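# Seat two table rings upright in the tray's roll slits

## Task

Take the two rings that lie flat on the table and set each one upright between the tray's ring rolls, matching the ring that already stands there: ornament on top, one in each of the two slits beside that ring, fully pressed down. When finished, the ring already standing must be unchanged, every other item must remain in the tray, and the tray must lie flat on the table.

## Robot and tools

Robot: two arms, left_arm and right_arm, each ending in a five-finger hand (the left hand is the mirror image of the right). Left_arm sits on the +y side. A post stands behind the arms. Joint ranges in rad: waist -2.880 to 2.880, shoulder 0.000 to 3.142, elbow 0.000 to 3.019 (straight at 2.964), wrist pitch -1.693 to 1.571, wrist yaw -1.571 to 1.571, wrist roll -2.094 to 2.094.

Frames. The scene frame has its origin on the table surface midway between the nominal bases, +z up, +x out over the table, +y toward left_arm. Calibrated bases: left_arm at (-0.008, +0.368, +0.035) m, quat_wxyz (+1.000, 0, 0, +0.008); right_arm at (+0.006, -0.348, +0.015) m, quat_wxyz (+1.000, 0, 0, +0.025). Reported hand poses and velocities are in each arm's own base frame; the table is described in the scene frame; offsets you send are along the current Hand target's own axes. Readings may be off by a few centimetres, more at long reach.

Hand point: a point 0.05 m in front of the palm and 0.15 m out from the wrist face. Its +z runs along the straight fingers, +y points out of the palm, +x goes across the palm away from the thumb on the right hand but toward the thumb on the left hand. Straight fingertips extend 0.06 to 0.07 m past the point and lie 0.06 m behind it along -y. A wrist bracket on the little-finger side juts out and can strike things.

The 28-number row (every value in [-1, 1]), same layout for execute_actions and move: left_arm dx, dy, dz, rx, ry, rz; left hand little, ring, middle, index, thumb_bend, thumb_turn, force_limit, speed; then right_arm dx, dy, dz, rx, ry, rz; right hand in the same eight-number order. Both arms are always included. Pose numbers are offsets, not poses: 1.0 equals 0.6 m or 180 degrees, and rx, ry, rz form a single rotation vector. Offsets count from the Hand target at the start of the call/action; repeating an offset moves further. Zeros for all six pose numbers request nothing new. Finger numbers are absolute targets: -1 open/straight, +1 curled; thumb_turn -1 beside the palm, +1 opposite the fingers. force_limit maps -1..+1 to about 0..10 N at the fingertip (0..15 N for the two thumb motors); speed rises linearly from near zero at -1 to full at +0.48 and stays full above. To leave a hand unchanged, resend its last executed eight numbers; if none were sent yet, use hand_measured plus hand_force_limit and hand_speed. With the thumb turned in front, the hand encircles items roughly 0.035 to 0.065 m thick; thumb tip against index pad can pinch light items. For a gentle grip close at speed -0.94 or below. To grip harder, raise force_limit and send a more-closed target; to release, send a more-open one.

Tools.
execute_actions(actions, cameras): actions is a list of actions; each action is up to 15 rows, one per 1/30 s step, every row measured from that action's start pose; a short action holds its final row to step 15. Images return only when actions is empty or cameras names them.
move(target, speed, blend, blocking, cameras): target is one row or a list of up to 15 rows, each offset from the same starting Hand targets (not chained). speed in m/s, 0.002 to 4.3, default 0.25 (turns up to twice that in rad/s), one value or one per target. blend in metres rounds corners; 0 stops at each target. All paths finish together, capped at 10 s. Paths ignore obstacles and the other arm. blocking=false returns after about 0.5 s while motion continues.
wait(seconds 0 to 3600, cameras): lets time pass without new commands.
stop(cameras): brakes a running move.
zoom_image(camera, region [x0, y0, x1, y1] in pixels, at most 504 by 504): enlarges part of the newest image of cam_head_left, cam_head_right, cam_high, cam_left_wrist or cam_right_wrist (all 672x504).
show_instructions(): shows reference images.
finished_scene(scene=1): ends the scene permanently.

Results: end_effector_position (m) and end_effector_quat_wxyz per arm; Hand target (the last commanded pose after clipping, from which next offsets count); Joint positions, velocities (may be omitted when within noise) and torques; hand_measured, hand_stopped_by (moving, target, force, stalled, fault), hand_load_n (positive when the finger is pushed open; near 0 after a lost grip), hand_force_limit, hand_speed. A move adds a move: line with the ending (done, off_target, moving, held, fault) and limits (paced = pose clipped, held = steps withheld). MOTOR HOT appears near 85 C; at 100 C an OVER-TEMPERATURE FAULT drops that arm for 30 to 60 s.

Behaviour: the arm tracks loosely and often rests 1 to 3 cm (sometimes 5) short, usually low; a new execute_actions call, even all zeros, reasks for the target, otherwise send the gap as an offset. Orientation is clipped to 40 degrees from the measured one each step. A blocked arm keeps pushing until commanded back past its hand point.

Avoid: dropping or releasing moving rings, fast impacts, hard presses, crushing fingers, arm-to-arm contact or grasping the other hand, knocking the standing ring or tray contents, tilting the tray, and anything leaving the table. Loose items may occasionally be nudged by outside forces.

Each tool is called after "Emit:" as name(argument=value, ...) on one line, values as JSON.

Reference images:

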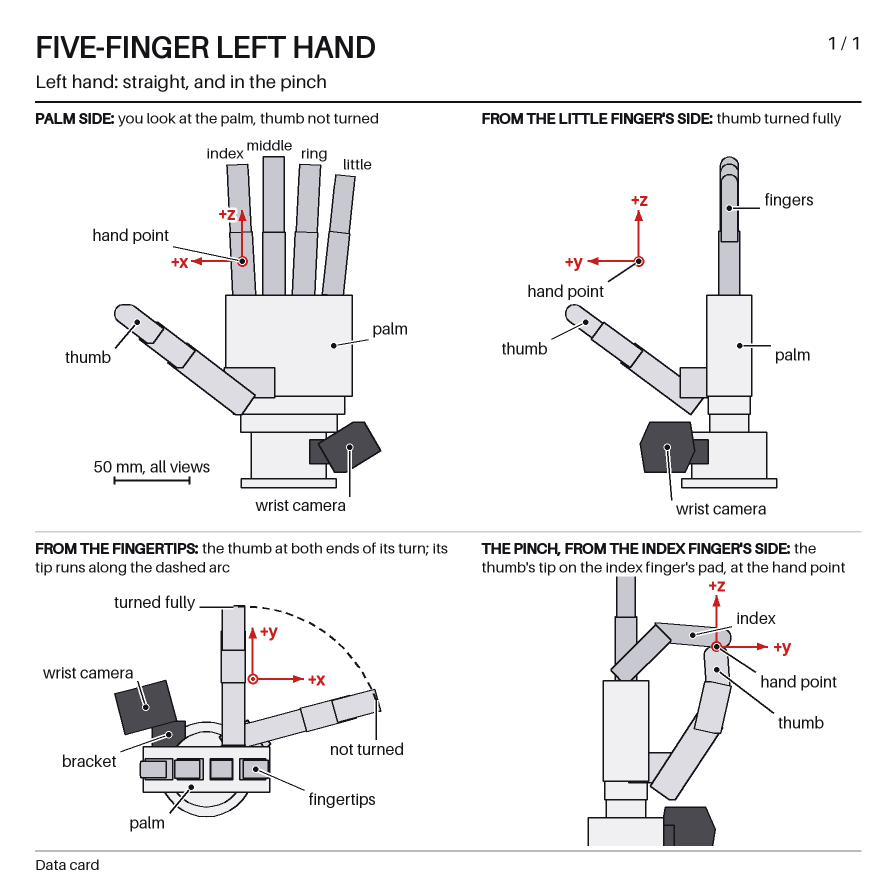

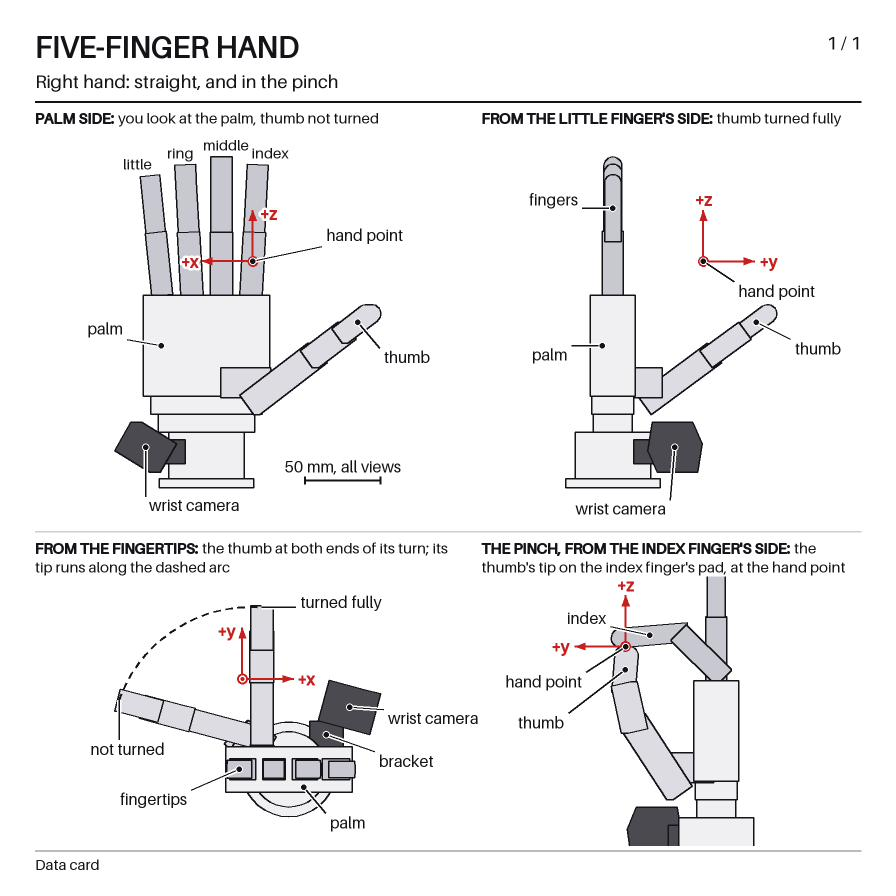

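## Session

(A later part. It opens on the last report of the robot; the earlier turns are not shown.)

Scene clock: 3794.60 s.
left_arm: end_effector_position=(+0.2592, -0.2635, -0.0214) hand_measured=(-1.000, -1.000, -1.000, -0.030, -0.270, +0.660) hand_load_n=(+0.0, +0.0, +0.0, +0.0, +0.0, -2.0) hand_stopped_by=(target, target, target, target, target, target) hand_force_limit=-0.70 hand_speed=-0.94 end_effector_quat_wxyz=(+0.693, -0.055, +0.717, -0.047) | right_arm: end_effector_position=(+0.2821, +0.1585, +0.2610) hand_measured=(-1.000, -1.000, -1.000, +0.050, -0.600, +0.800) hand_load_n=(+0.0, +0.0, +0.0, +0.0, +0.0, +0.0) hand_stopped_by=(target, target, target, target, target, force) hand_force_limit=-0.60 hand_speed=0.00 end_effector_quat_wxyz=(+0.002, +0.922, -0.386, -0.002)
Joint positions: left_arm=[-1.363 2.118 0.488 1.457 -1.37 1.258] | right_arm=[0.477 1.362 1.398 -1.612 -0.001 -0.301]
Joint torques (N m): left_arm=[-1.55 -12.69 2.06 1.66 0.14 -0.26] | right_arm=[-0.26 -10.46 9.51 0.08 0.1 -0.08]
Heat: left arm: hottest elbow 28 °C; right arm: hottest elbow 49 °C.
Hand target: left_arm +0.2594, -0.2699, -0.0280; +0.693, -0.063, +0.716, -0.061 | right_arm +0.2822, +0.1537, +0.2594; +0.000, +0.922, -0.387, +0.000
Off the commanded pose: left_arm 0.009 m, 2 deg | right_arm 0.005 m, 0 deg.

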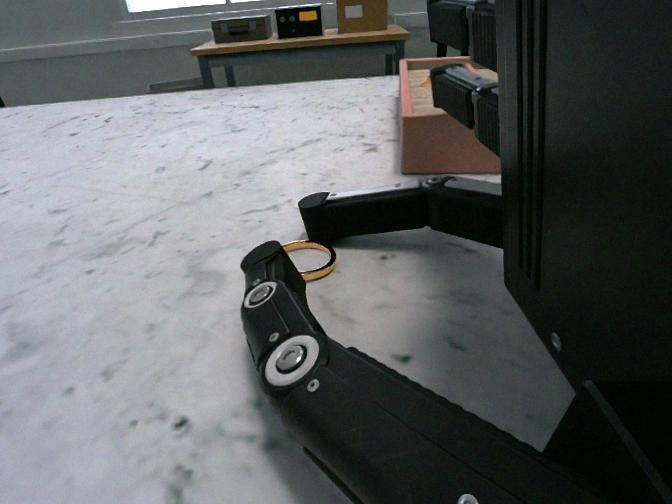

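Emit:
execute_actions(actions=[[[0,0,0,0,0,0,-1,-1,-1,0.02,-0.27,0.66,-0.7,-0.95,0,0,0,0,0,0,-1,-1,-1,0.05,-0.6,0.88,-0.6,0]]], cameras=["cam_left_wrist"])

Emit:
zoom_image(camera="cam_left_wrist", region=[230, 190, 370, 330])

Scene clock: 3796.93 s.
left_arm: end_effector_position=(+0.2593, -0.2638, -0.0213) hand_measured=(-1.000, -1.000, -1.000, +0.006, -0.270, +0.660) hand_load_n=(+0.0, -0.5, +0.0, +1.5, +0.0, -3.5) hand_stopped_by=(target, target, target, force, target, target) hand_force_limit=-0.70 hand_speed=-0.95 end_effector_quat_wxyz=(+0.693, -0.055, +0.717, -0.048) | right_arm: end_effector_position=(+0.2821, +0.1585, +0.2610) hand_measured=(-1.000, -1.000, -1.000, +0.050, -0.600, +0.800) hand_load_n=(+0.0, +0.0, +0.0, +0.0, +0.0, +0.0) hand_stopped_by=(target, target, target, target, target, force) hand_force_limit=-0.60 hand_speed=0.00 end_effector_quat_wxyz=(+0.002, +0.922, -0.386, -0.002)
Joint positions: left_arm=[-1.363 2.118 0.488 1.46 -1.369 1.258] | right_arm=[0.477 1.362 1.398 -1.612 -0.001 -0.301]
Joint torques (N m): left_arm=[-1.38 -12.51 1.92 1.61 0.11 -0.22] | right_arm=[0.5 -10.05 9.35 0.12 0.12 -0.02]
Heat: left arm: hottest elbow 28 °C; right arm: hottest elbow 49 °C.
Hand target: left_arm +0.2594, -0.2700, -0.0280; +0.693, -0.063, +0.716, -0.061 | right_arm +0.2822, +0.1537, +0.2594; +0.000, +0.922, -0.387, +0.000
Off the commanded pose: left_arm 0.009 m, 2 deg | right_arm 0.005 m, 0 deg.

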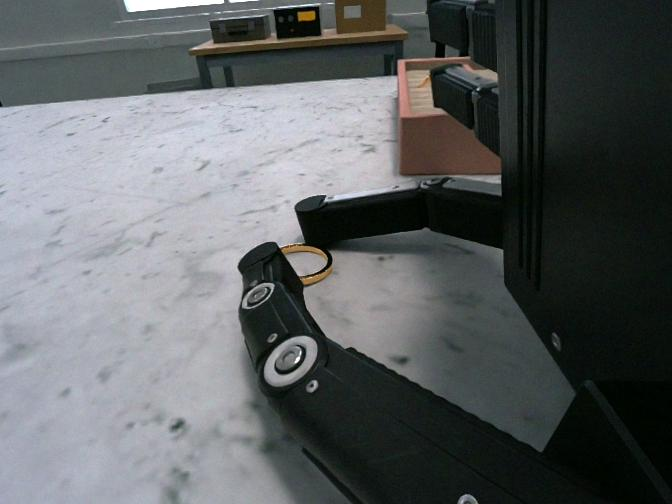

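Scaled by 3.600.

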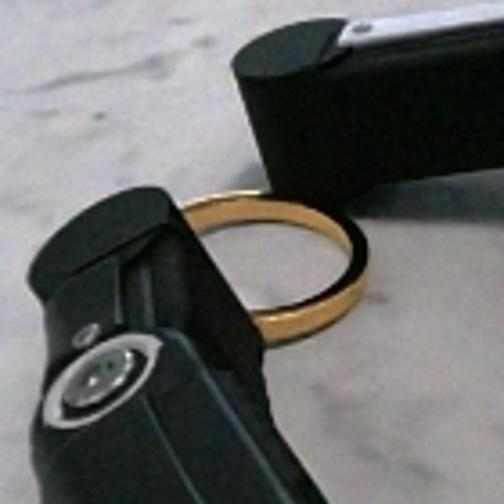

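Emit:
execute_actions(actions=[[[0,0,0,0,0,0,-1,-1,-1,0.06,-0.27,0.66,-0.5,-0.95,0,0,0,0,0,0,-1,-1,-1,0.05,-0.6,0.88,-0.6,0]]], cameras=["cam_left_wrist"])

Emit:
zoom_image(camera="cam_left_wrist", region=[230, 190, 370, 330])

Scene clock: 3798.87 s.
left_arm: end_effector_position=(+0.2595, -0.2649, -0.0212) hand_measured=(-1.000, -1.000, -1.000, +0.016, -0.270, +0.660) hand_load_n=(+0.0, +0.0, +0.0, +2.5, +0.5, -4.0) hand_stopped_by=(target, target, target, force, target, target) hand_force_limit=-0.50 hand_speed=-0.95 end_effector_quat_wxyz=(+0.693, -0.056, +0.717, -0.049) | right_arm: end_effector_position=(+0.2821, +0.1585, +0.2610) hand_measured=(-1.000, -1.000, -1.000, +0.050, -0.600, +0.800) hand_load_n=(+0.0, +0.0, +0.0, +0.0, -0.5, +0.0) hand_stopped_by=(target, target, target, target, target, force) hand_force_limit=-0.60 hand_speed=0.00 end_effector_quat_wxyz=(+0.002, +0.922, -0.386, -0.002)
Joint positions: left_arm=[-1.363 2.118 0.49 1.46 -1.368 1.258] | right_arm=[0.477 1.362 1.398 -1.612 -0.001 -0.301]
Joint torques (N m): left_arm=[-0.91 -12.92 1.8 1.61 0.12 -0.22] | right_arm=[-0.32 -10.58 9.55 0.24 0.1 -0.06]
Heat: left arm: hottest elbow 28 °C; right arm: hottest elbow 49 °C.
Hand target: left_arm +0.2594, -0.2699, -0.0280; +0.693, -0.063, +0.716, -0.061 | right_arm +0.2822, +0.1537, +0.2594; +0.000, +0.922, -0.387, +0.000
Off the commanded pose: left_arm 0.009 m, 2 deg | right_arm 0.005 m, 0 deg.

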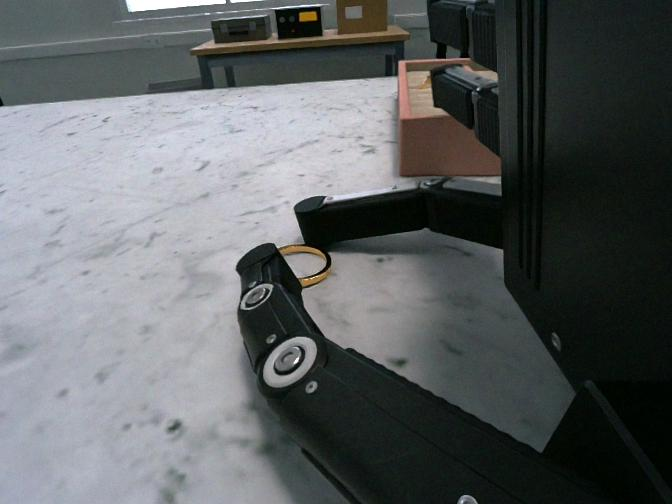

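Scaled by 3.600.

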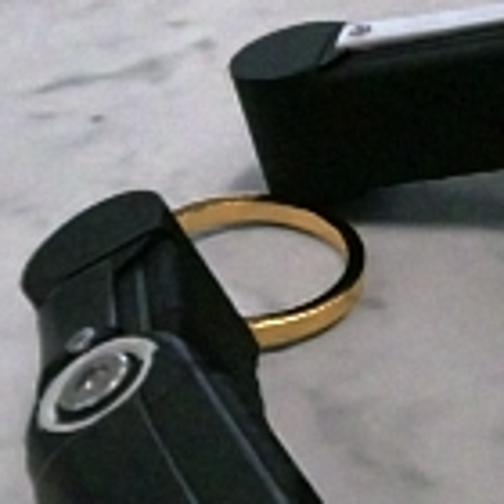

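Emit:
move(target=[-0.0005,0.004,-0.0073,0.1203,0.0212,0.0043,-1,-1,-1,0.06,-0.27,0.66,-0.5,-0.95,0,0,0,0,0,0,-1,-1,-1,0.05,-0.6,0.88,-0.6,0], speed=0.05, cameras=["cam_left_wrist","cam_high"])

Emit:
zoom_image(camera="cam_left_wrist", region=[230, 190, 370, 330])

Scene clock: 3809.03 s.
left_arm: end_effector_position=(+0.2561, -0.2701, -0.0218) hand_measured=(-1.000, -1.000, -1.000, +0.014, -0.270, +0.660) hand_load_n=(+0.0, +0.0, +0.0, +2.0, +2.0, +0.0) hand_stopped_by=(target, target, target, force, target, target) hand_force_limit=-0.50 hand_speed=-0.95 end_effector_quat_wxyz=(+0.647, +0.077, +0.741, -0.160) | right_arm: end_effector_position=(+0.2821, +0.1585, +0.2610) hand_measured=(-1.000, -1.000, -1.000, +0.050, -0.600, +0.800) hand_load_n=(+0.0, +0.0, +0.0, +0.0, +0.0, +0.0) hand_stopped_by=(target, target, target, target, target, force) hand_force_limit=-0.60 hand_speed=0.00 end_effector_quat_wxyz=(+0.002, +0.922, -0.386, -0.002)
Joint positions: left_arm=[-1.342 2.079 0.316 1.562 -0.986 1.264] | right_arm=[0.477 1.362 1.398 -1.612 -0.001 -0.301]
Joint torques (N m): left_arm=[-0.91 -12.4 -1.1 1.55 0.43 -0.49] | right_arm=[0.09 -10.46 9.57 0.06 0.14 -0.05]
Heat: left arm: hottest elbow 27 °C; right arm: hottest elbow 48 °C.
Hand target: left_arm +0.2551, -0.2675, -0.0280; +0.668, +0.075, +0.715, -0.192 | right_arm +0.2822, +0.1537, +0.2594; +0.000, +0.922, -0.387, +0.000
Off the commanded pose: left_arm 0.007 m, 5 deg | right_arm 0.005 m, 0 deg.
joint read past its limit (left arm) — joint 4 (wrist pitch), upper limit.
joint sent to its limit (left arm) — joint 4 (wrist pitch), upper limit. The joint targets are off in orientation, not in position.
move: off_target (left_arm)
Images, in order (width x height): cam_high 672x504, cam_left_wrist 672x504.

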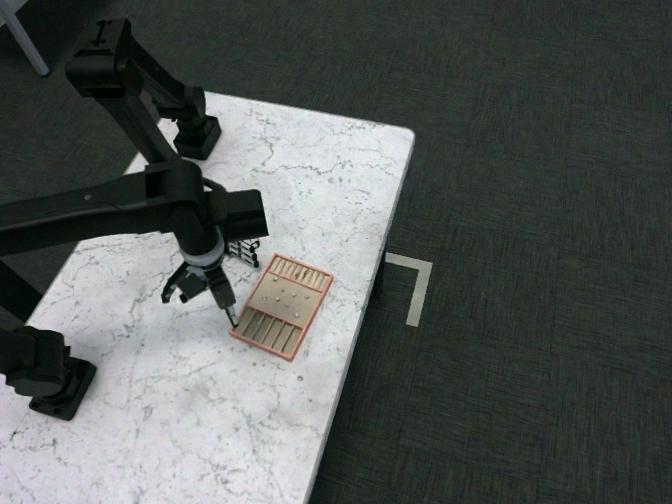

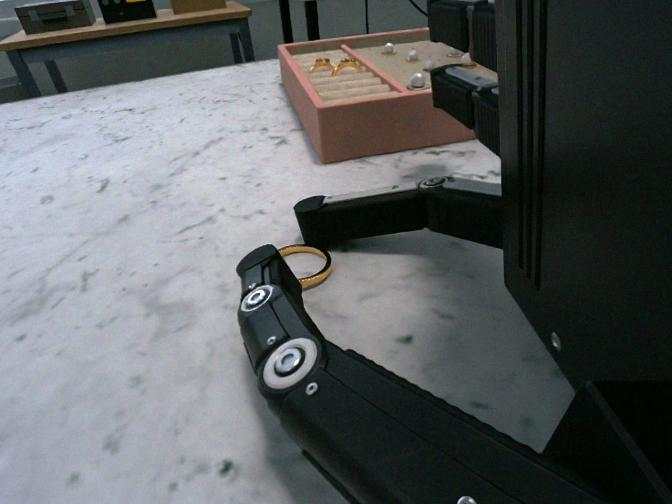

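Scaled by 3.600.

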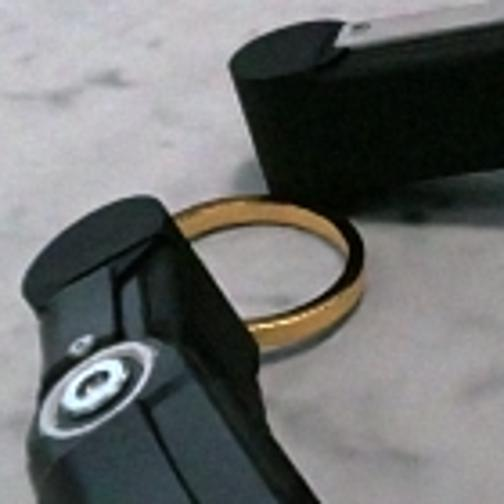

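Emit:
execute_actions(actions=[[[0,0,0,0,0,0,-1,-1,-1,-0.1,-0.27,0.66,-0.5,-0.8,0,0,0,0,0,0,-1,-1,-1,0.05,-0.6,0.88,-0.6,0]],[[0,0,0,0,0,0,-1,-1,-1,-0.1,-0.4,0.72,-0.5,-0.5,0,0,0,0,0,0,-1,-1,-1,0.05,-0.6,0.88,-0.6,0]],[[0,0,0,0,0,0,-1,-1,-1,-0.1,-0.9,0.85,-0.5,0,0,0,0,0,0,0,-1,-1,-1,0.05,-0.6,0.88,-0.6,0]]], cameras=["cam_left_wrist"])

Emit:
zoom_image(camera="cam_left_wrist", region=[230, 190, 370, 330])

Scene clock: 3822.13 s.
left_arm: end_effector_position=(+0.2556, -0.2686, -0.0211) hand_measured=(-1.000, -1.000, -1.000, -0.100, -0.900, +0.850) hand_load_n=(+0.0, +0.0, +0.0, -3.0, +0.0, +0.5) hand_stopped_by=(target, target, target, target, target, target) hand_force_limit=-0.50 hand_speed=0.00 end_effector_quat_wxyz=(+0.647, +0.077, +0.741, -0.160) | right_arm: end_effector_position=(+0.2821, +0.1585, +0.2610) hand_measured=(-1.000, -1.000, -1.000, +0.050, -0.600, +0.800) hand_load_n=(+0.0, +0.0, +0.0, +0.0, +0.0, +0.0) hand_stopped_by=(target, target, target, target, target, force) hand_force_limit=-0.60 hand_speed=0.00 end_effector_quat_wxyz=(+0.002, +0.922, -0.386, -0.002)
Joint positions: left_arm=[-1.342 2.076 0.31 1.563 -0.985 1.262] | right_arm=[0.477 1.362 1.398 -1.612 -0.001 -0.301]
Joint torques (N m): left_arm=[-1.38 -11.58 -0.42 1.44 0.36 -0.37] | right_arm=[-0.26 -10.75 9.47 0.12 0.13 -0.07]
Heat: left arm: hottest elbow 27 °C; right arm: hottest elbow 48 °C.
Hand target: left_arm +0.2551, -0.2675, -0.0280; +0.668, +0.075, +0.715, -0.192 | right_arm +0.2822, +0.1537, +0.2594; +0.000, +0.922, -0.387, +0.000
Off the commanded pose: left_arm 0.007 m, 5 deg | right_arm 0.005 m, 0 deg.
joint read past its limit (left arm) — joint 4 (wrist pitch), upper limit.
joint sent to its limit (left arm) — joint 4 (wrist pitch), upper limit. The joint targets are off in orientation, not in position.

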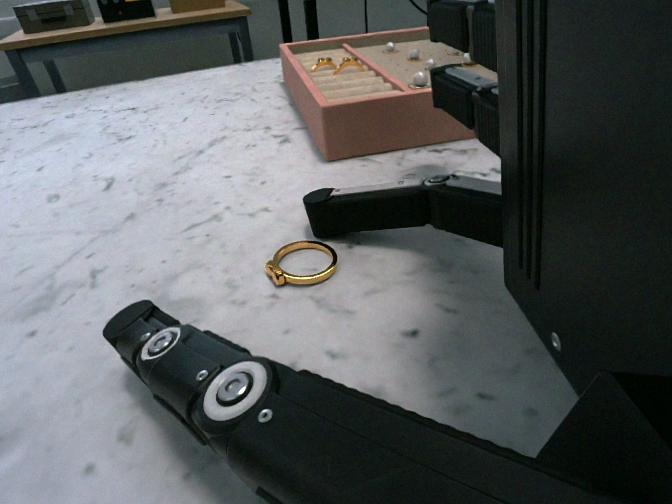

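Scaled by 3.600.

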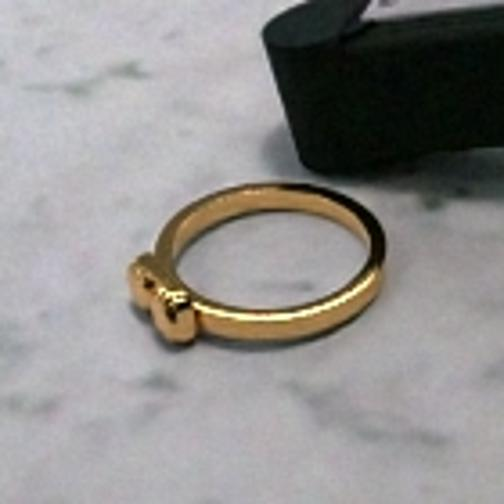

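Emit:
move(target=[[-0.041,-0.0072,-0.0015,0,0,0,-1,-1,-1,-0.1,-0.9,0.85,-0.5,0,0,0,0,0,0,0,-1,-1,-1,0.05,-0.6,0.88,-0.6,0],[-0.0387,-0.0233,0.0137,-0.1203,-0.0212,-0.0043,-1,-1,-1,-0.1,-0.9,0.85,-0.5,0,0,0,0,0,0,0,-1,-1,-1,0.05,-0.6,0.88,-0.6,0],[-0.0272,-0.0213,0.0142,-0.1203,-0.0212,-0.0043,-1,-1,-1,-0.1,-0.9,0.85,-0.5,0,0,0,0,0,0,0,-1,-1,-1,0.05,-0.6,0.88,-0.6,0]], speed=0.08, cameras=["cam_left_wrist"])

Emit:
zoom_image(camera="cam_left_wrist", region=[230, 190, 370, 330])

Scene clock: 3828.43 s.
left_arm: end_effector_position=(+0.2615, -0.2725, -0.0064) hand_measured=(-1.000, -1.000, -1.000, -0.100, -0.900, +0.850) hand_load_n=(+0.0, +0.0, +0.0, +0.0, -0.5, +0.0) hand_stopped_by=(target, target, target, target, target, target) hand_force_limit=-0.50 hand_speed=0.00 end_effector_quat_wxyz=(+0.693, -0.060, +0.717, -0.052) | right_arm: end_effector_position=(+0.2821, +0.1585, +0.2610) hand_measured=(-1.000, -1.000, -1.000, +0.050, -0.600, +0.800) hand_load_n=(+0.0, +0.0, +0.0, +0.0, -0.5, +0.0) hand_stopped_by=(target, target, target, target, target, force) hand_force_limit=-0.60 hand_speed=0.00 end_effector_quat_wxyz=(+0.002, +0.922, -0.386, -0.002)
Joint positions: left_arm=[-1.362 2.051 0.495 1.384 -1.366 1.244] | right_arm=[0.477 1.362 1.398 -1.612 -0.001 -0.301]
Joint torques (N m): left_arm=[-1.96 -13.39 2.66 1.16 -0.19 -0.08] | right_arm=[0.21 -10.58 9.62 0.06 0.12 -0.07]
Heat: left arm: hottest elbow 27 °C; right arm: hottest elbow 48 °C.
Hand target: left_arm +0.2598, -0.2800, -0.0100; +0.693, -0.063, +0.716, -0.061 | right_arm +0.2822, +0.1537, +0.2594; +0.000, +0.922, -0.387, +0.000
Off the commanded pose: left_arm 0.008 m, 1 deg | right_arm 0.005 m, 0 deg.
move: done

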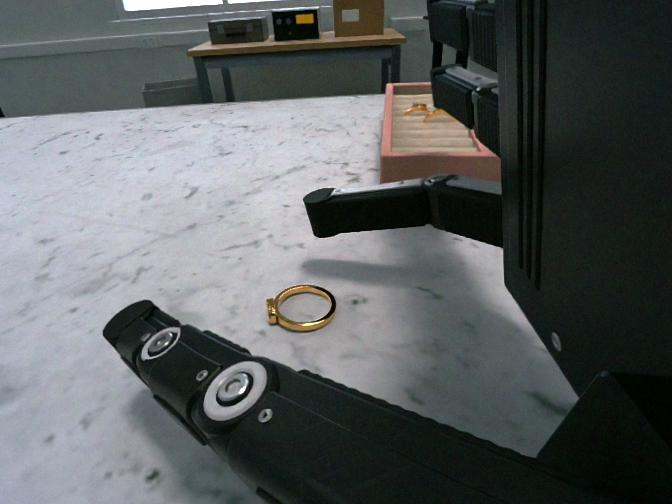

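Scaled by 3.600.

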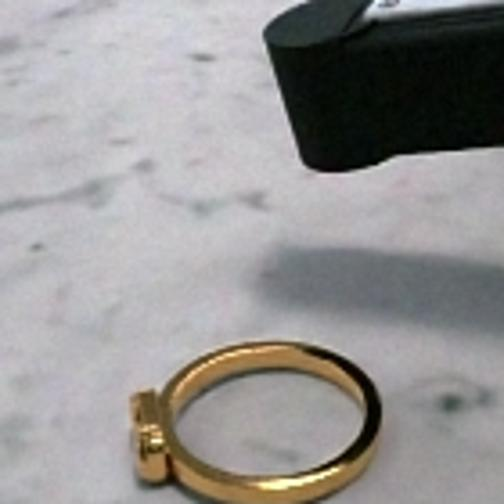

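Emit:
move(target=[[-0.0197,-0.0035,-0.0007,0,0,0,-1,-1,-1,-0.1,-0.9,0.85,-0.5,0,0,0,0,0,0,0,-1,-1,-1,0.05,-0.6,0.88,-0.6,0],[-0.0182,-0.01,-0.0098,0,0,0,-1,-1,-1,-0.1,-0.9,0.85,-0.5,0,0,0,0,0,0,0,-1,-1,-1,0.05,-0.6,0.88,-0.6,0],[0.031,-0.0013,-0.0082,0,0,0,-1,-1,-1,-0.1,-0.9,0.85,-0.5,0,0,0,0,0,0,0,-1,-1,-1,0.05,-0.6,0.88,-0.6,0]], speed=0.06, cameras=["cam_left_wrist"])

Emit:
zoom_image(camera="cam_left_wrist", region=[230, 190, 370, 330])

Scene clock: 3835.37 s.
left_arm: end_effector_position=(+0.2562, -0.2775, -0.0215) hand_measured=(-1.000, -1.000, -1.000, -0.100, -0.900, +0.850) hand_load_n=(+0.0, +0.0, +0.0, -0.5, -0.5, -3.0) hand_stopped_by=(target, target, target, target, target, target) hand_force_limit=-0.50 hand_speed=0.00 end_effector_quat_wxyz=(+0.692, -0.061, +0.717, -0.051) | right_arm: end_effector_position=(+0.2821, +0.1585, +0.2610) hand_measured=(-1.000, -1.000, -1.000, +0.050, -0.600, +0.800) hand_load_n=(+0.0, +0.0, +0.0, +0.0, +0.0, +0.0) hand_stopped_by=(target, target, target, target, target, force) hand_force_limit=-0.60 hand_speed=0.00 end_effector_quat_wxyz=(+0.002, +0.922, -0.386, -0.002)
Joint positions: left_arm=[-1.38 2.103 0.519 1.385 -1.387 1.215] | right_arm=[0.477 1.362 1.398 -1.612 -0.001 -0.301]
Joint torques (N m): left_arm=[-1.79 -12.51 2.48 1.74 -0.02 -0.11] | right_arm=[0.15 -9.99 9.52 0.27 0.11 -0.1]
Heat: left arm: hottest elbow 27 °C; right arm: hottest elbow 47 °C.
Hand target: left_arm +0.2543, -0.2839, -0.0280; +0.693, -0.063, +0.716, -0.061 | right_arm +0.2822, +0.1537, +0.2594; +0.000, +0.922, -0.387, +0.000
Off the commanded pose: left_arm 0.009 m, 1 deg | right_arm 0.005 m, 0 deg.
move: done

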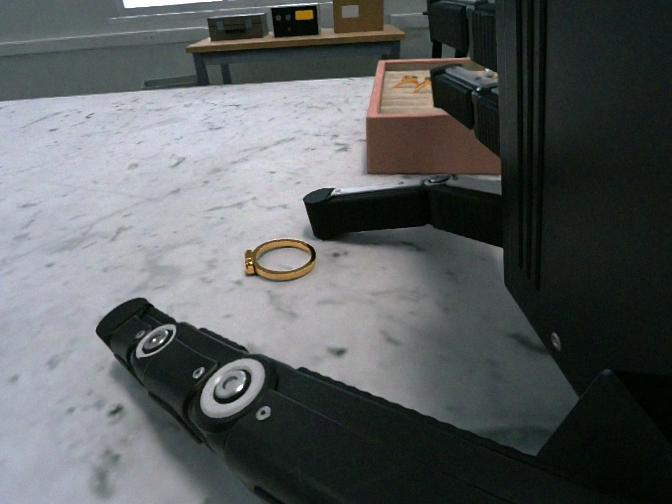

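Scaled by 3.600.

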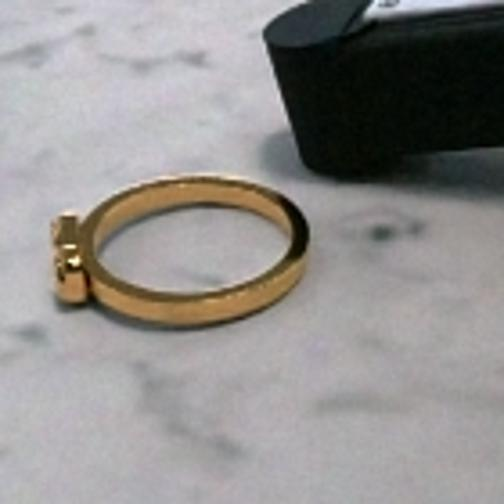

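Emit:
execute_actions(actions=[[[0,0,0,0,0,0,-1,-1,-1,-0.1,-0.55,0.8,-0.6,-0.5,0,0,0,0,0,0,-1,-1,-1,0.05,-0.6,0.88,-0.6,0]],[[0,0,0,0,0,0,-1,-1,-1,-0.1,-0.4,0.72,-0.6,-0.5,0,0,0,0,0,0,-1,-1,-1,0.05,-0.6,0.88,-0.6,0]],[[0,0,0,0,0,0,-1,-1,-1,-0.1,-0.32,0.68,-0.6,-0.5,0,0,0,0,0,0,-1,-1,-1,0.05,-0.6,0.88,-0.6,0]],[[0,0,0,0,0,0,-1,-1,-1,-0.1,-0.25,0.65,-0.6,-0.7,0,0,0,0,0,0,-1,-1,-1,0.05,-0.6,0.88,-0.6,0]]], cameras=["cam_left_wrist"])

Emit:
zoom_image(camera="cam_left_wrist", region=[230, 190, 370, 330])

Scene clock: 3839.73 s.
left_arm: end_effector_position=(+0.2559, -0.2758, -0.0212) hand_measured=(-1.000, -1.000, -1.000, -0.100, -0.250, +0.650) hand_load_n=(+0.0, +0.0, +0.0, +0.0, -0.5, -2.0) hand_stopped_by=(target, target, target, target, target, target) hand_force_limit=-0.60 hand_speed=-0.70 end_effector_quat_wxyz=(+0.693, -0.057, +0.717, -0.045) | right_arm: end_effector_position=(+0.2821, +0.1585, +0.2610) hand_measured=(-1.000, -1.000, -1.000, +0.050, -0.600, +0.800) hand_load_n=(+0.0, +0.0, +0.0, +0.0, +0.0, +0.0) hand_stopped_by=(target, target, target, target, target, force) hand_force_limit=-0.60 hand_speed=0.00 end_effector_quat_wxyz=(+0.002, +0.922, -0.386, -0.002)
Joint positions: left_arm=[-1.38 2.109 0.519 1.396 -1.392 1.236] | right_arm=[0.477 1.362 1.398 -1.612 -0.001 -0.301]
Joint torques (N m): left_arm=[-1.79 -12.75 2.45 1.54 0.1 -0.25] | right_arm=[-0.32 -10.23 9.39 0.17 0.12 -0.05]
Heat: left arm: hottest elbow 27 °C; right arm: hottest elbow 47 °C.
Hand target: left_arm +0.2544, -0.2839, -0.0280; +0.693, -0.063, +0.716, -0.061 | right_arm +0.2822, +0.1537, +0.2594; +0.000, +0.922, -0.387, +0.000
Off the commanded pose: left_arm 0.011 m, 2 deg | right_arm 0.005 m, 0 deg.

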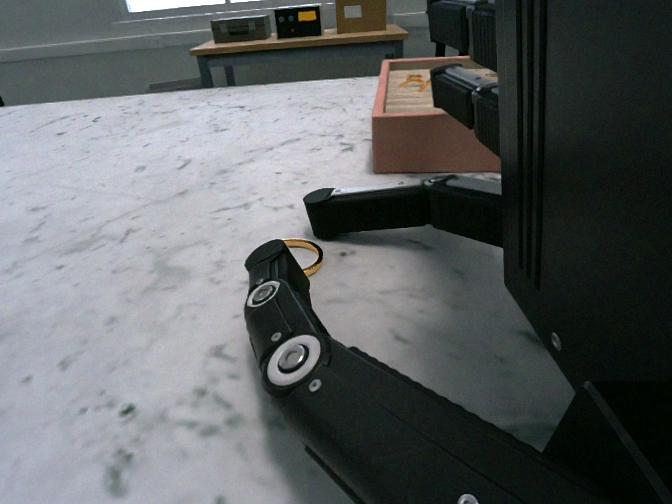

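Scaled by 3.600.

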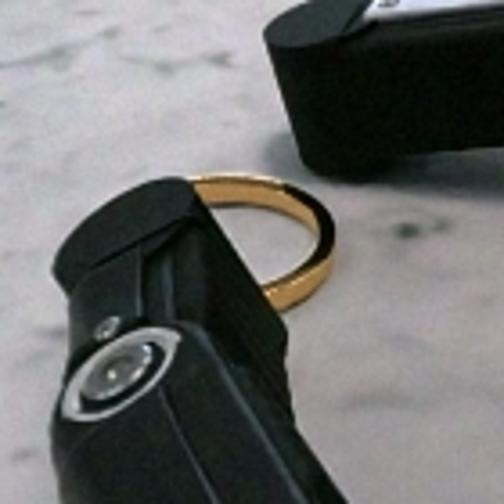

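Emit:
execute_actions(actions=[[[0,0,0,0,0,0,-1,-1,-1,0.08,-0.25,0.65,-0.6,-0.92,0,0,0,0,0,0,-1,-1,-1,0.05,-0.6,0.88,-0.6,0]]], cameras=["cam_left_wrist"])

Emit:
zoom_image(camera="cam_left_wrist", region=[230, 190, 370, 330])

Scene clock: 3842.50 s.
left_arm: end_effector_position=(+0.2560, -0.2765, -0.0211) hand_measured=(-1.000, -1.000, -1.000, +0.034, -0.250, +0.650) hand_load_n=(+0.5, +0.0, +0.0, +1.5, +0.0, -3.5) hand_stopped_by=(target, target, target, force, target, target) hand_force_limit=-0.60 hand_speed=-0.92 end_effector_quat_wxyz=(+0.693, -0.058, +0.717, -0.046) | right_arm: end_effector_position=(+0.2821, +0.1585, +0.2610) hand_measured=(-1.000, -1.000, -1.000, +0.050, -0.600, +0.800) hand_load_n=(+0.0, +0.0, +0.0, +0.0, +0.0, +0.0) hand_stopped_by=(target, target, target, target, target, force) hand_force_limit=-0.60 hand_speed=0.00 end_effector_quat_wxyz=(+0.002, +0.922, -0.386, -0.002)
Joint positions: left_arm=[-1.38 2.109 0.521 1.397 -1.391 1.236] | right_arm=[0.477 1.362 1.398 -1.612 -0.001 -0.301]
Joint torques (N m): left_arm=[-1.85 -13.1 2.28 1.7 0.14 -0.25] | right_arm=[-0.32 -10.23 9.57 0.1 0.13 -0.07]
Heat: left arm: hottest elbow 27 °C; right arm: hottest elbow 47 °C.
Hand target: left_arm +0.2544, -0.2840, -0.0280; +0.693, -0.063, +0.716, -0.061 | right_arm +0.2822, +0.1537, +0.2594; +0.000, +0.922, -0.387, +0.000
Off the commanded pose: left_arm 0.010 m, 2 deg | right_arm 0.005 m, 0 deg.

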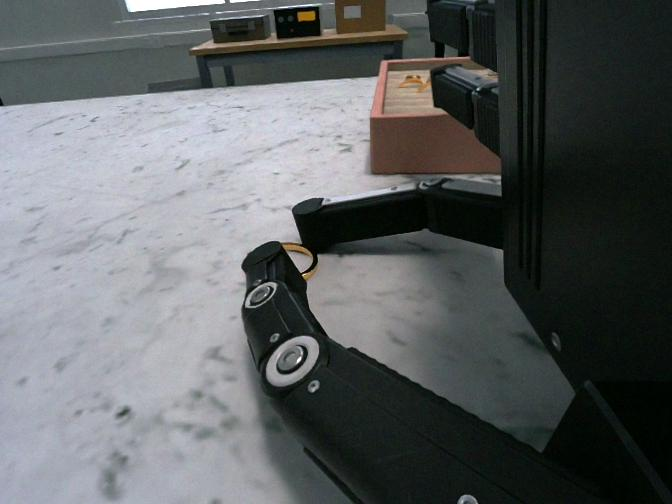

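Scaled by 3.600.

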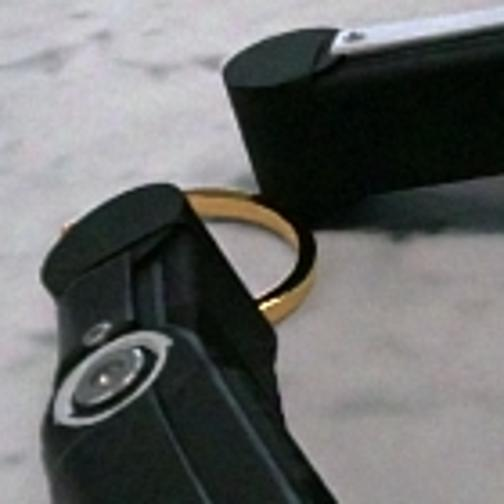

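Emit:
move(target=[-0.0005,0.004,-0.0073,0.1203,0.0212,0.0043,-1,-1,-1,0.08,-0.25,0.65,-0.6,-0.92,0,0,0,0,0,0,-1,-1,-1,0.05,-0.6,0.88,-0.6,0], speed=0.05)

Emit:
execute_actions(actions=[[[0,0,0,0,0,0,-1,-1,-1,-0.1,-0.25,0.65,-0.5,-0.8,0,0,0,0,0,0,-1,-1,-1,0.05,-0.6,0.88,-0.6,0]],[[0,0,0,0,0,0,-1,-1,-1,-0.1,-0.4,0.72,-0.5,-0.5,0,0,0,0,0,0,-1,-1,-1,0.05,-0.6,0.88,-0.6,0]],[[0,0,0,0,0,0,-1,-1,-1,-0.1,-0.9,0.85,-0.5,0,0,0,0,0,0,0,-1,-1,-1,0.05,-0.6,0.88,-0.6,0]]], cameras=["cam_left_wrist"])

Emit:
zoom_image(camera="cam_left_wrist", region=[230, 190, 370, 330])

Scene clock: 3849.97 s.
left_arm: end_effector_position=(+0.2505, -0.2838, -0.0220) hand_measured=(-1.000, -1.000, -1.000, +0.034, -0.250, +0.650) hand_load_n=(+0.0, +0.0, +0.0, +0.5, +0.5, +0.0) hand_stopped_by=(target, target, target, force, target, target) hand_force_limit=-0.60 hand_speed=-0.92 end_effector_quat_wxyz=(+0.652, +0.080, +0.736, -0.163) | right_arm: end_effector_position=(+0.2821, +0.1585, +0.2610) hand_measured=(-1.000, -1.000, -1.000, +0.050, -0.600, +0.800) hand_load_n=(+0.0, -0.5, +0.0, +0.0, +0.0, +0.0) hand_stopped_by=(target, target, target, target, target, force) hand_force_limit=-0.60 hand_speed=0.00 end_effector_quat_wxyz=(+0.002, +0.922, -0.386, -0.002)
Joint positions: left_arm=[-1.374 2.091 0.346 1.561 -1.013 1.277] | right_arm=[0.477 1.362 1.398 -1.612 -0.001 -0.301]
Joint torques (N m): left_arm=[-1.03 -12.34 -0.92 1.17 0.45 -0.44] | right_arm=[-0.09 -10.4 9.63 0.08 0.13 -0.08]
Heat: left arm: hottest elbow 27 °C; right arm: hottest elbow 47 °C.
Hand target: left_arm +0.2499, -0.2815, -0.0280; +0.668, +0.075, +0.715, -0.191 | right_arm +0.2822, +0.1537, +0.2594; +0.000, +0.922, -0.387, +0.000
Off the commanded pose: left_arm 0.006 m, 5 deg | right_arm 0.005 m, 0 deg.
joint read past its limit (left arm) — joint 4 (wrist pitch), upper limit.
joint sent to its limit (left arm) — joint 4 (wrist pitch), upper limit. The joint targets are off in orientation, not in position.
move: off_target (left_arm)

Scene clock: 3851.67 s.
left_arm: end_effector_position=(+0.2501, -0.2819, -0.0212) hand_measured=(-1.000, -1.000, -1.000, -0.100, -0.900, +0.850) hand_load_n=(+0.0, +0.0, +0.0, -2.5, +0.0, +0.0) hand_stopped_by=(target, target, target, target, target, target) hand_force_limit=-0.50 hand_speed=0.00 end_effector_quat_wxyz=(+0.651, +0.080, +0.737, -0.163) | right_arm: end_effector_position=(+0.2821, +0.1585, +0.2610) hand_measured=(-1.000, -1.000, -1.000, +0.050, -0.600, +0.800) hand_load_n=(+0.0, +0.0, +0.0, +0.0, -0.5, +0.0) hand_stopped_by=(target, target, target, target, target, force) hand_force_limit=-0.60 hand_speed=0.00 end_effector_quat_wxyz=(+0.002, +0.922, -0.386, -0.002)
Joint positions: left_arm=[-1.374 2.088 0.339 1.563 -1.012 1.275] | right_arm=[0.477 1.362 1.398 -1.612 -0.001 -0.301]
Joint torques (N m): left_arm=[-0.5 -11.11 -0.17 1.39 0.4 -0.4] | right_arm=[0.73 -10.75 9.51 0.14 0.13 -0.06]
Heat: left arm: hottest elbow 27 °C; right arm: hottest elbow 47 °C.
Hand target: left_arm +0.2499, -0.2816, -0.0280; +0.668, +0.075, +0.715, -0.192 | right_arm +0.2822, +0.1537, +0.2594; +0.000, +0.922, -0.387, +0.000
Off the commanded pose: left_arm 0.007 m, 5 deg | right_arm 0.005 m, 0 deg.
joint read past its limit (left arm) — joint 4 (wrist pitch), upper limit.
joint sent to its limit (left arm) — joint 4 (wrist pitch), upper limit. The joint targets are off in orientation, not in position.

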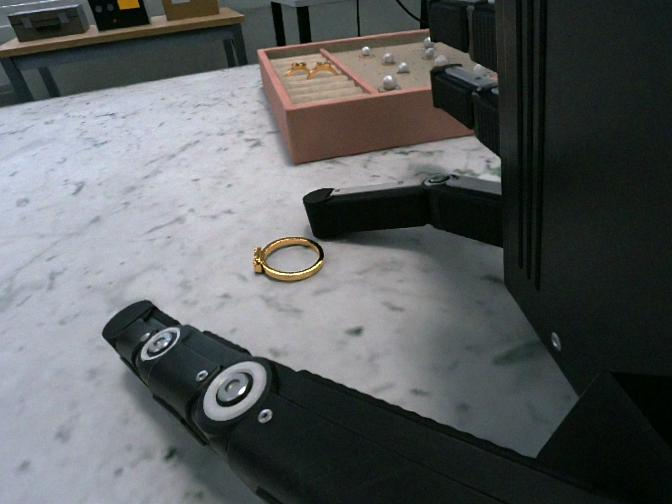

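Scaled by 3.600.

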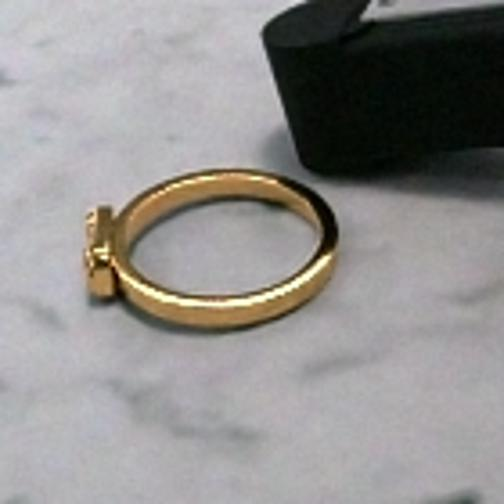

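Emit:
move(target=[[-0.041,-0.0072,-0.0015,0,0,0,-1,-1,-1,-0.1,-0.9,0.85,-0.5,0,0,0,0,0,0,0,-1,-1,-1,0.05,-0.6,0.88,-0.6,0],[-0.034,-0.0213,0.0143,-0.1203,-0.0212,-0.0043,-1,-1,-1,-0.1,-0.9,0.85,-0.5,0,0,0,0,0,0,0,-1,-1,-1,0.05,-0.6,0.88,-0.6,0],[0.0022,-0.015,0.0157,-0.1203,-0.0212,-0.0043,-1,-1,-1,-0.1,-0.9,0.85,-0.5,0,0,0,0,0,0,0,-1,-1,-1,0.05,-0.6,0.88,-0.6,0]], speed=0.08, cameras=["cam_left_wrist"])

Emit:
zoom_image(camera="cam_left_wrist", region=[230, 190, 370, 330])

Scene clock: 3861.97 s.
left_arm: end_effector_position=(+0.2565, -0.2870, -0.0215) hand_measured=(-1.000, -1.000, -1.000, -0.100, -0.900, +0.850) hand_load_n=(+0.0, +0.0, +0.0, -0.5, +0.0, -1.5) hand_stopped_by=(target, target, target, target, target, target) hand_force_limit=-0.50 hand_speed=0.00 end_effector_quat_wxyz=(+0.693, -0.059, +0.717, -0.050) | right_arm: end_effector_position=(+0.2821, +0.1585, +0.2610) hand_measured=(-1.000, -1.000, -1.000, +0.050, -0.600, +0.800) hand_load_n=(+0.0, +0.0, +0.0, +0.5, +0.0, +0.0) hand_stopped_by=(target, target, target, target, target, force) hand_force_limit=-0.60 hand_speed=0.00 end_effector_quat_wxyz=(+0.002, +0.922, -0.386, -0.002)
Joint positions: left_arm=[-1.384 2.105 0.544 1.361 -1.391 1.221] | right_arm=[0.477 1.362 1.398 -1.612 -0.001 -0.301]
Joint torques (N m): left_arm=[-1.61 -12.57 2.77 1.72 -0.02 -0.19] | right_arm=[-0.26 -10.64 9.54 0.24 0.11 -0.02]
Heat: left arm: hottest elbow 27 °C; right arm: hottest elbow 47 °C.
Hand target: left_arm +0.2553, -0.2935, -0.0281; +0.693, -0.063, +0.716, -0.061 | right_arm +0.2822, +0.1537, +0.2594; +0.000, +0.922, -0.387, +0.000
Off the commanded pose: left_arm 0.009 m, 1 deg | right_arm 0.005 m, 0 deg.
move: done

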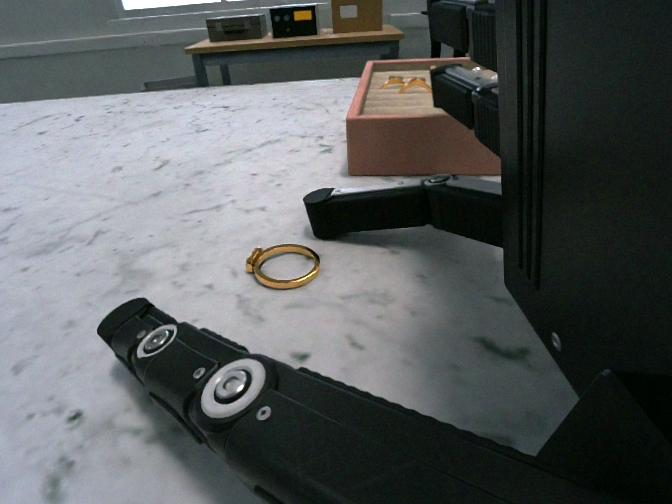

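Scaled by 3.600.

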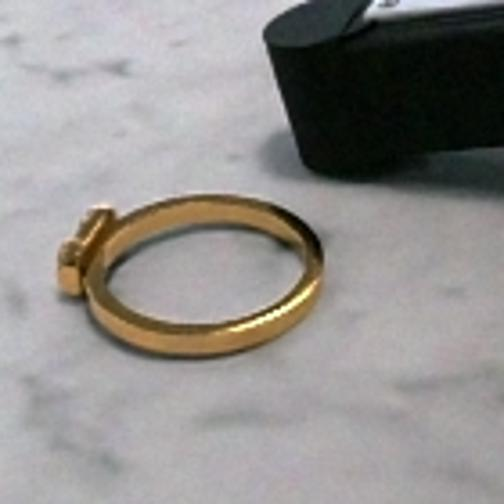

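Emit:
execute_actions(actions=[[[0,0,0,0,0,0,-1,-1,-1,-0.1,-0.55,0.8,-0.6,-0.5,0,0,0,0,0,0,-1,-1,-1,0.05,-0.6,0.88,-0.6,0]],[[0,0,0,0,0,0,-1,-1,-1,-0.1,-0.4,0.72,-0.6,-0.5,0,0,0,0,0,0,-1,-1,-1,0.05,-0.6,0.88,-0.6,0]],[[0,0,0,0,0,0,-1,-1,-1,-0.1,-0.32,0.68,-0.6,-0.5,0,0,0,0,0,0,-1,-1,-1,0.05,-0.6,0.88,-0.6,0]],[[0,0,0,0,0,0,-1,-1,-1,-0.1,-0.25,0.65,-0.6,-0.7,0,0,0,0,0,0,-1,-1,-1,0.05,-0.6,0.88,-0.6,0]],[[0,0,0,0,0,0,-1,-1,-1,0.08,-0.25,0.65,-0.6,-0.92,0,0,0,0,0,0,-1,-1,-1,0.05,-0.6,0.88,-0.6,0]]], cameras=["cam_left_wrist"])

Emit:
zoom_image(camera="cam_left_wrist", region=[230, 190, 370, 330])

Scene clock: 3868.53 s.
left_arm: end_effector_position=(+0.2564, -0.2861, -0.0211) hand_measured=(-1.000, -1.000, -1.000, +0.018, -0.250, +0.650) hand_load_n=(+0.0, +0.0, +0.0, +1.5, +0.0, -3.5) hand_stopped_by=(target, target, target, force, target, target) hand_force_limit=-0.60 hand_speed=-0.92 end_effector_quat_wxyz=(+0.693, -0.057, +0.717, -0.046) | right_arm: end_effector_position=(+0.2821, +0.1585, +0.2610) hand_measured=(-1.000, -1.000, -1.000, +0.050, -0.600, +0.800) hand_load_n=(-0.5, +0.0, +0.0, +0.0, +0.0, +0.0) hand_stopped_by=(target, target, target, target, target, force) hand_force_limit=-0.60 hand_speed=0.00 end_effector_quat_wxyz=(+0.002, +0.922, -0.386, -0.002)
Joint positions: left_arm=[-1.384 2.108 0.545 1.369 -1.394 1.234] | right_arm=[0.477 1.362 1.398 -1.612 -0.001 -0.301]
Joint torques (N m): left_arm=[-1.9 -12.57 2.48 1.62 0.11 -0.24] | right_arm=[-0.56 -10.52 9.51 0.02 0.11 -0.07]
Heat: left arm: hottest elbow 27 °C; right arm: hottest elbow 47 °C.
Hand target: left_arm +0.2553, -0.2935, -0.0281; +0.693, -0.063, +0.716, -0.061 | right_arm +0.2822, +0.1537, +0.2594; +0.000, +0.922, -0.387, +0.000
Off the commanded pose: left_arm 0.010 m, 2 deg | right_arm 0.005 m, 0 deg.

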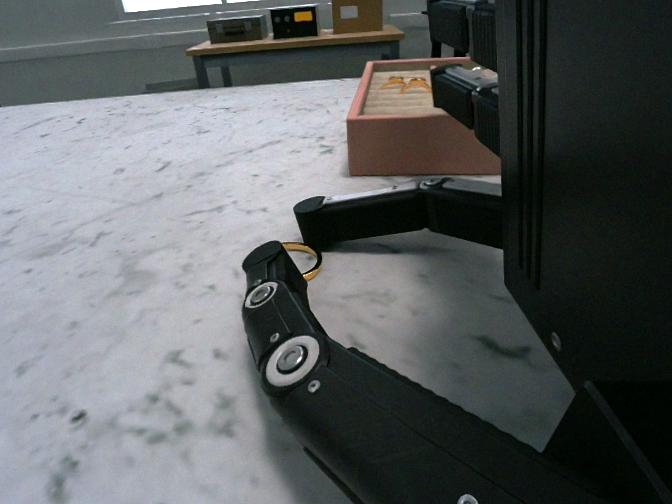

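Scaled by 3.600.

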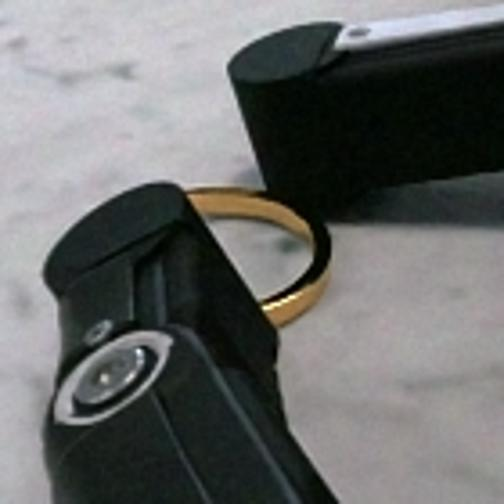

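Emit:
move(target=[-0.0005,0.004,-0.0073,0.1203,0.0212,0.0043,-1,-1,-1,0.08,-0.25,0.65,-0.6,-0.92,0,0,0,0,0,0,-1,-1,-1,0.05,-0.6,0.88,-0.6,0], speed=0.05)

Emit:
execute_actions(actions=[[[0,0,0,0,0,0,-1,-1,-1,-0.1,-0.25,0.65,-0.5,-0.8,0,0,0,0,0,0,-1,-1,-1,0.05,-0.6,0.88,-0.6,0]],[[0,0,0,0,0,0,-1,-1,-1,-0.1,-0.4,0.72,-0.5,-0.5,0,0,0,0,0,0,-1,-1,-1,0.05,-0.6,0.88,-0.6,0]],[[0,0,0,0,0,0,-1,-1,-1,-0.1,-0.9,0.85,-0.5,0,0,0,0,0,0,0,-1,-1,-1,0.05,-0.6,0.88,-0.6,0]]], cameras=["cam_left_wrist"])

Emit:
zoom_image(camera="cam_left_wrist", region=[230, 190, 370, 330])

Scene clock: 3875.43 s.
left_arm: end_effector_position=(+0.2513, -0.2941, -0.0220) hand_measured=(-1.000, -1.000, -1.000, +0.018, -0.250, +0.650) hand_load_n=(+0.0, +0.0, +0.0, +0.5, +0.0, +0.0) hand_stopped_by=(target, target, target, force, target, target) hand_force_limit=-0.60 hand_speed=-0.92 end_effector_quat_wxyz=(+0.654, +0.080, +0.733, -0.167) | right_arm: end_effector_position=(+0.2821, +0.1585, +0.2610) hand_measured=(-1.000, -1.000, -1.000, +0.050, -0.600, +0.800) hand_load_n=(+0.0, +0.0, +0.0, +0.0, +0.0, +0.0) hand_stopped_by=(target, target, target, target, target, force) hand_force_limit=-0.60 hand_speed=0.00 end_effector_quat_wxyz=(+0.002, +0.922, -0.386, -0.002)
Joint positions: left_arm=[-1.378 2.098 0.37 1.561 -1.013 1.289] | right_arm=[0.477 1.362 1.398 -1.612 -0.001 -0.301]
Joint torques (N m): left_arm=[-1.26 -13.33 -0.68 1.48 0.41 -0.45] | right_arm=[-0.09 -10.7 9.51 0.14 0.16 -0.09]
Heat: left arm: hottest elbow 27 °C; right arm: hottest elbow 47 °C.
Hand target: left_arm +0.2508, -0.2911, -0.0281; +0.668, +0.075, +0.715, -0.192 | right_arm +0.2822, +0.1537, +0.2594; +0.000, +0.922, -0.387, +0.000
Off the commanded pose: left_arm 0.007 m, 4 deg | right_arm 0.005 m, 0 deg.
joint read past its limit (left arm) — joint 4 (wrist pitch), upper limit.
joint sent to its limit (left arm) — joint 4 (wrist pitch), upper limit. The joint targets are off in orientation, not in position.
move: off_target (left_arm)

Scene clock: 3877.13 s.
left_arm: end_effector_position=(+0.2510, -0.2919, -0.0213) hand_measured=(-1.000, -1.000, -1.000, -0.100, -0.900, +0.850) hand_load_n=(+0.0, +0.0, +0.0, -2.5, +0.0, +0.0) hand_stopped_by=(target, target, target, target, target, target) hand_force_limit=-0.50 hand_speed=0.00 end_effector_quat_wxyz=(+0.654, +0.080, +0.733, -0.167) | right_arm: end_effector_position=(+0.2821, +0.1585, +0.2610) hand_measured=(-1.000, -1.000, -1.000, +0.050, -0.600, +0.800) hand_load_n=(+0.0, +0.0, +0.0, +0.0, +0.0, +0.0) hand_stopped_by=(target, target, target, target, target, force) hand_force_limit=-0.60 hand_speed=0.00 end_effector_quat_wxyz=(+0.002, +0.922, -0.386, -0.002)
Joint positions: left_arm=[-1.378 2.095 0.363 1.563 -1.013 1.287] | right_arm=[0.477 1.362 1.398 -1.612 -0.001 -0.301]
Joint torques (N m): left_arm=[-0.62 -12.57 -0.14 1.14 0.41 -0.43] | right_arm=[0.09 -10.34 9.55 -0.02 0.14 -0.07]
Heat: left arm: hottest elbow 27 °C; right arm: hottest elbow 47 °C.
Hand target: left_arm +0.2509, -0.2910, -0.0280; +0.668, +0.075, +0.715, -0.191 | right_arm +0.2822, +0.1537, +0.2594; +0.000, +0.922, -0.387, +0.000
Off the commanded pose: left_arm 0.007 m, 4 deg | right_arm 0.005 m, 0 deg.
joint read past its limit (left arm) — joint 4 (wrist pitch), upper limit.
joint sent to its limit (left arm) — joint 4 (wrist pitch), upper limit. The joint targets are off in orientation, not in position.

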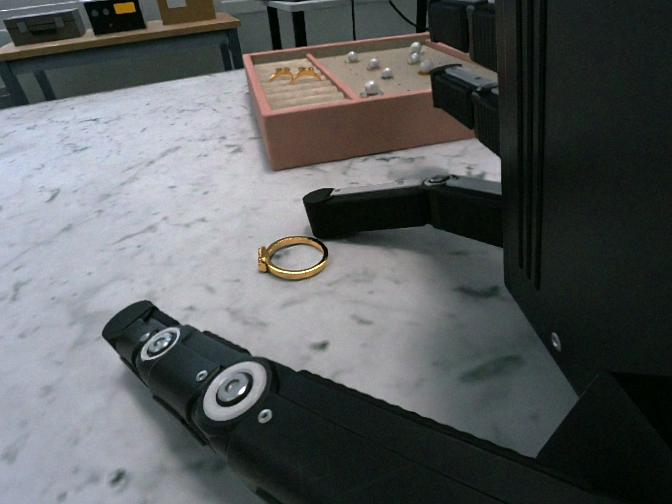

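Scaled by 3.600.

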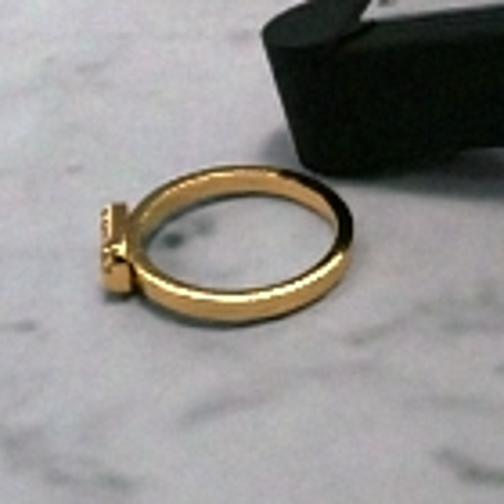

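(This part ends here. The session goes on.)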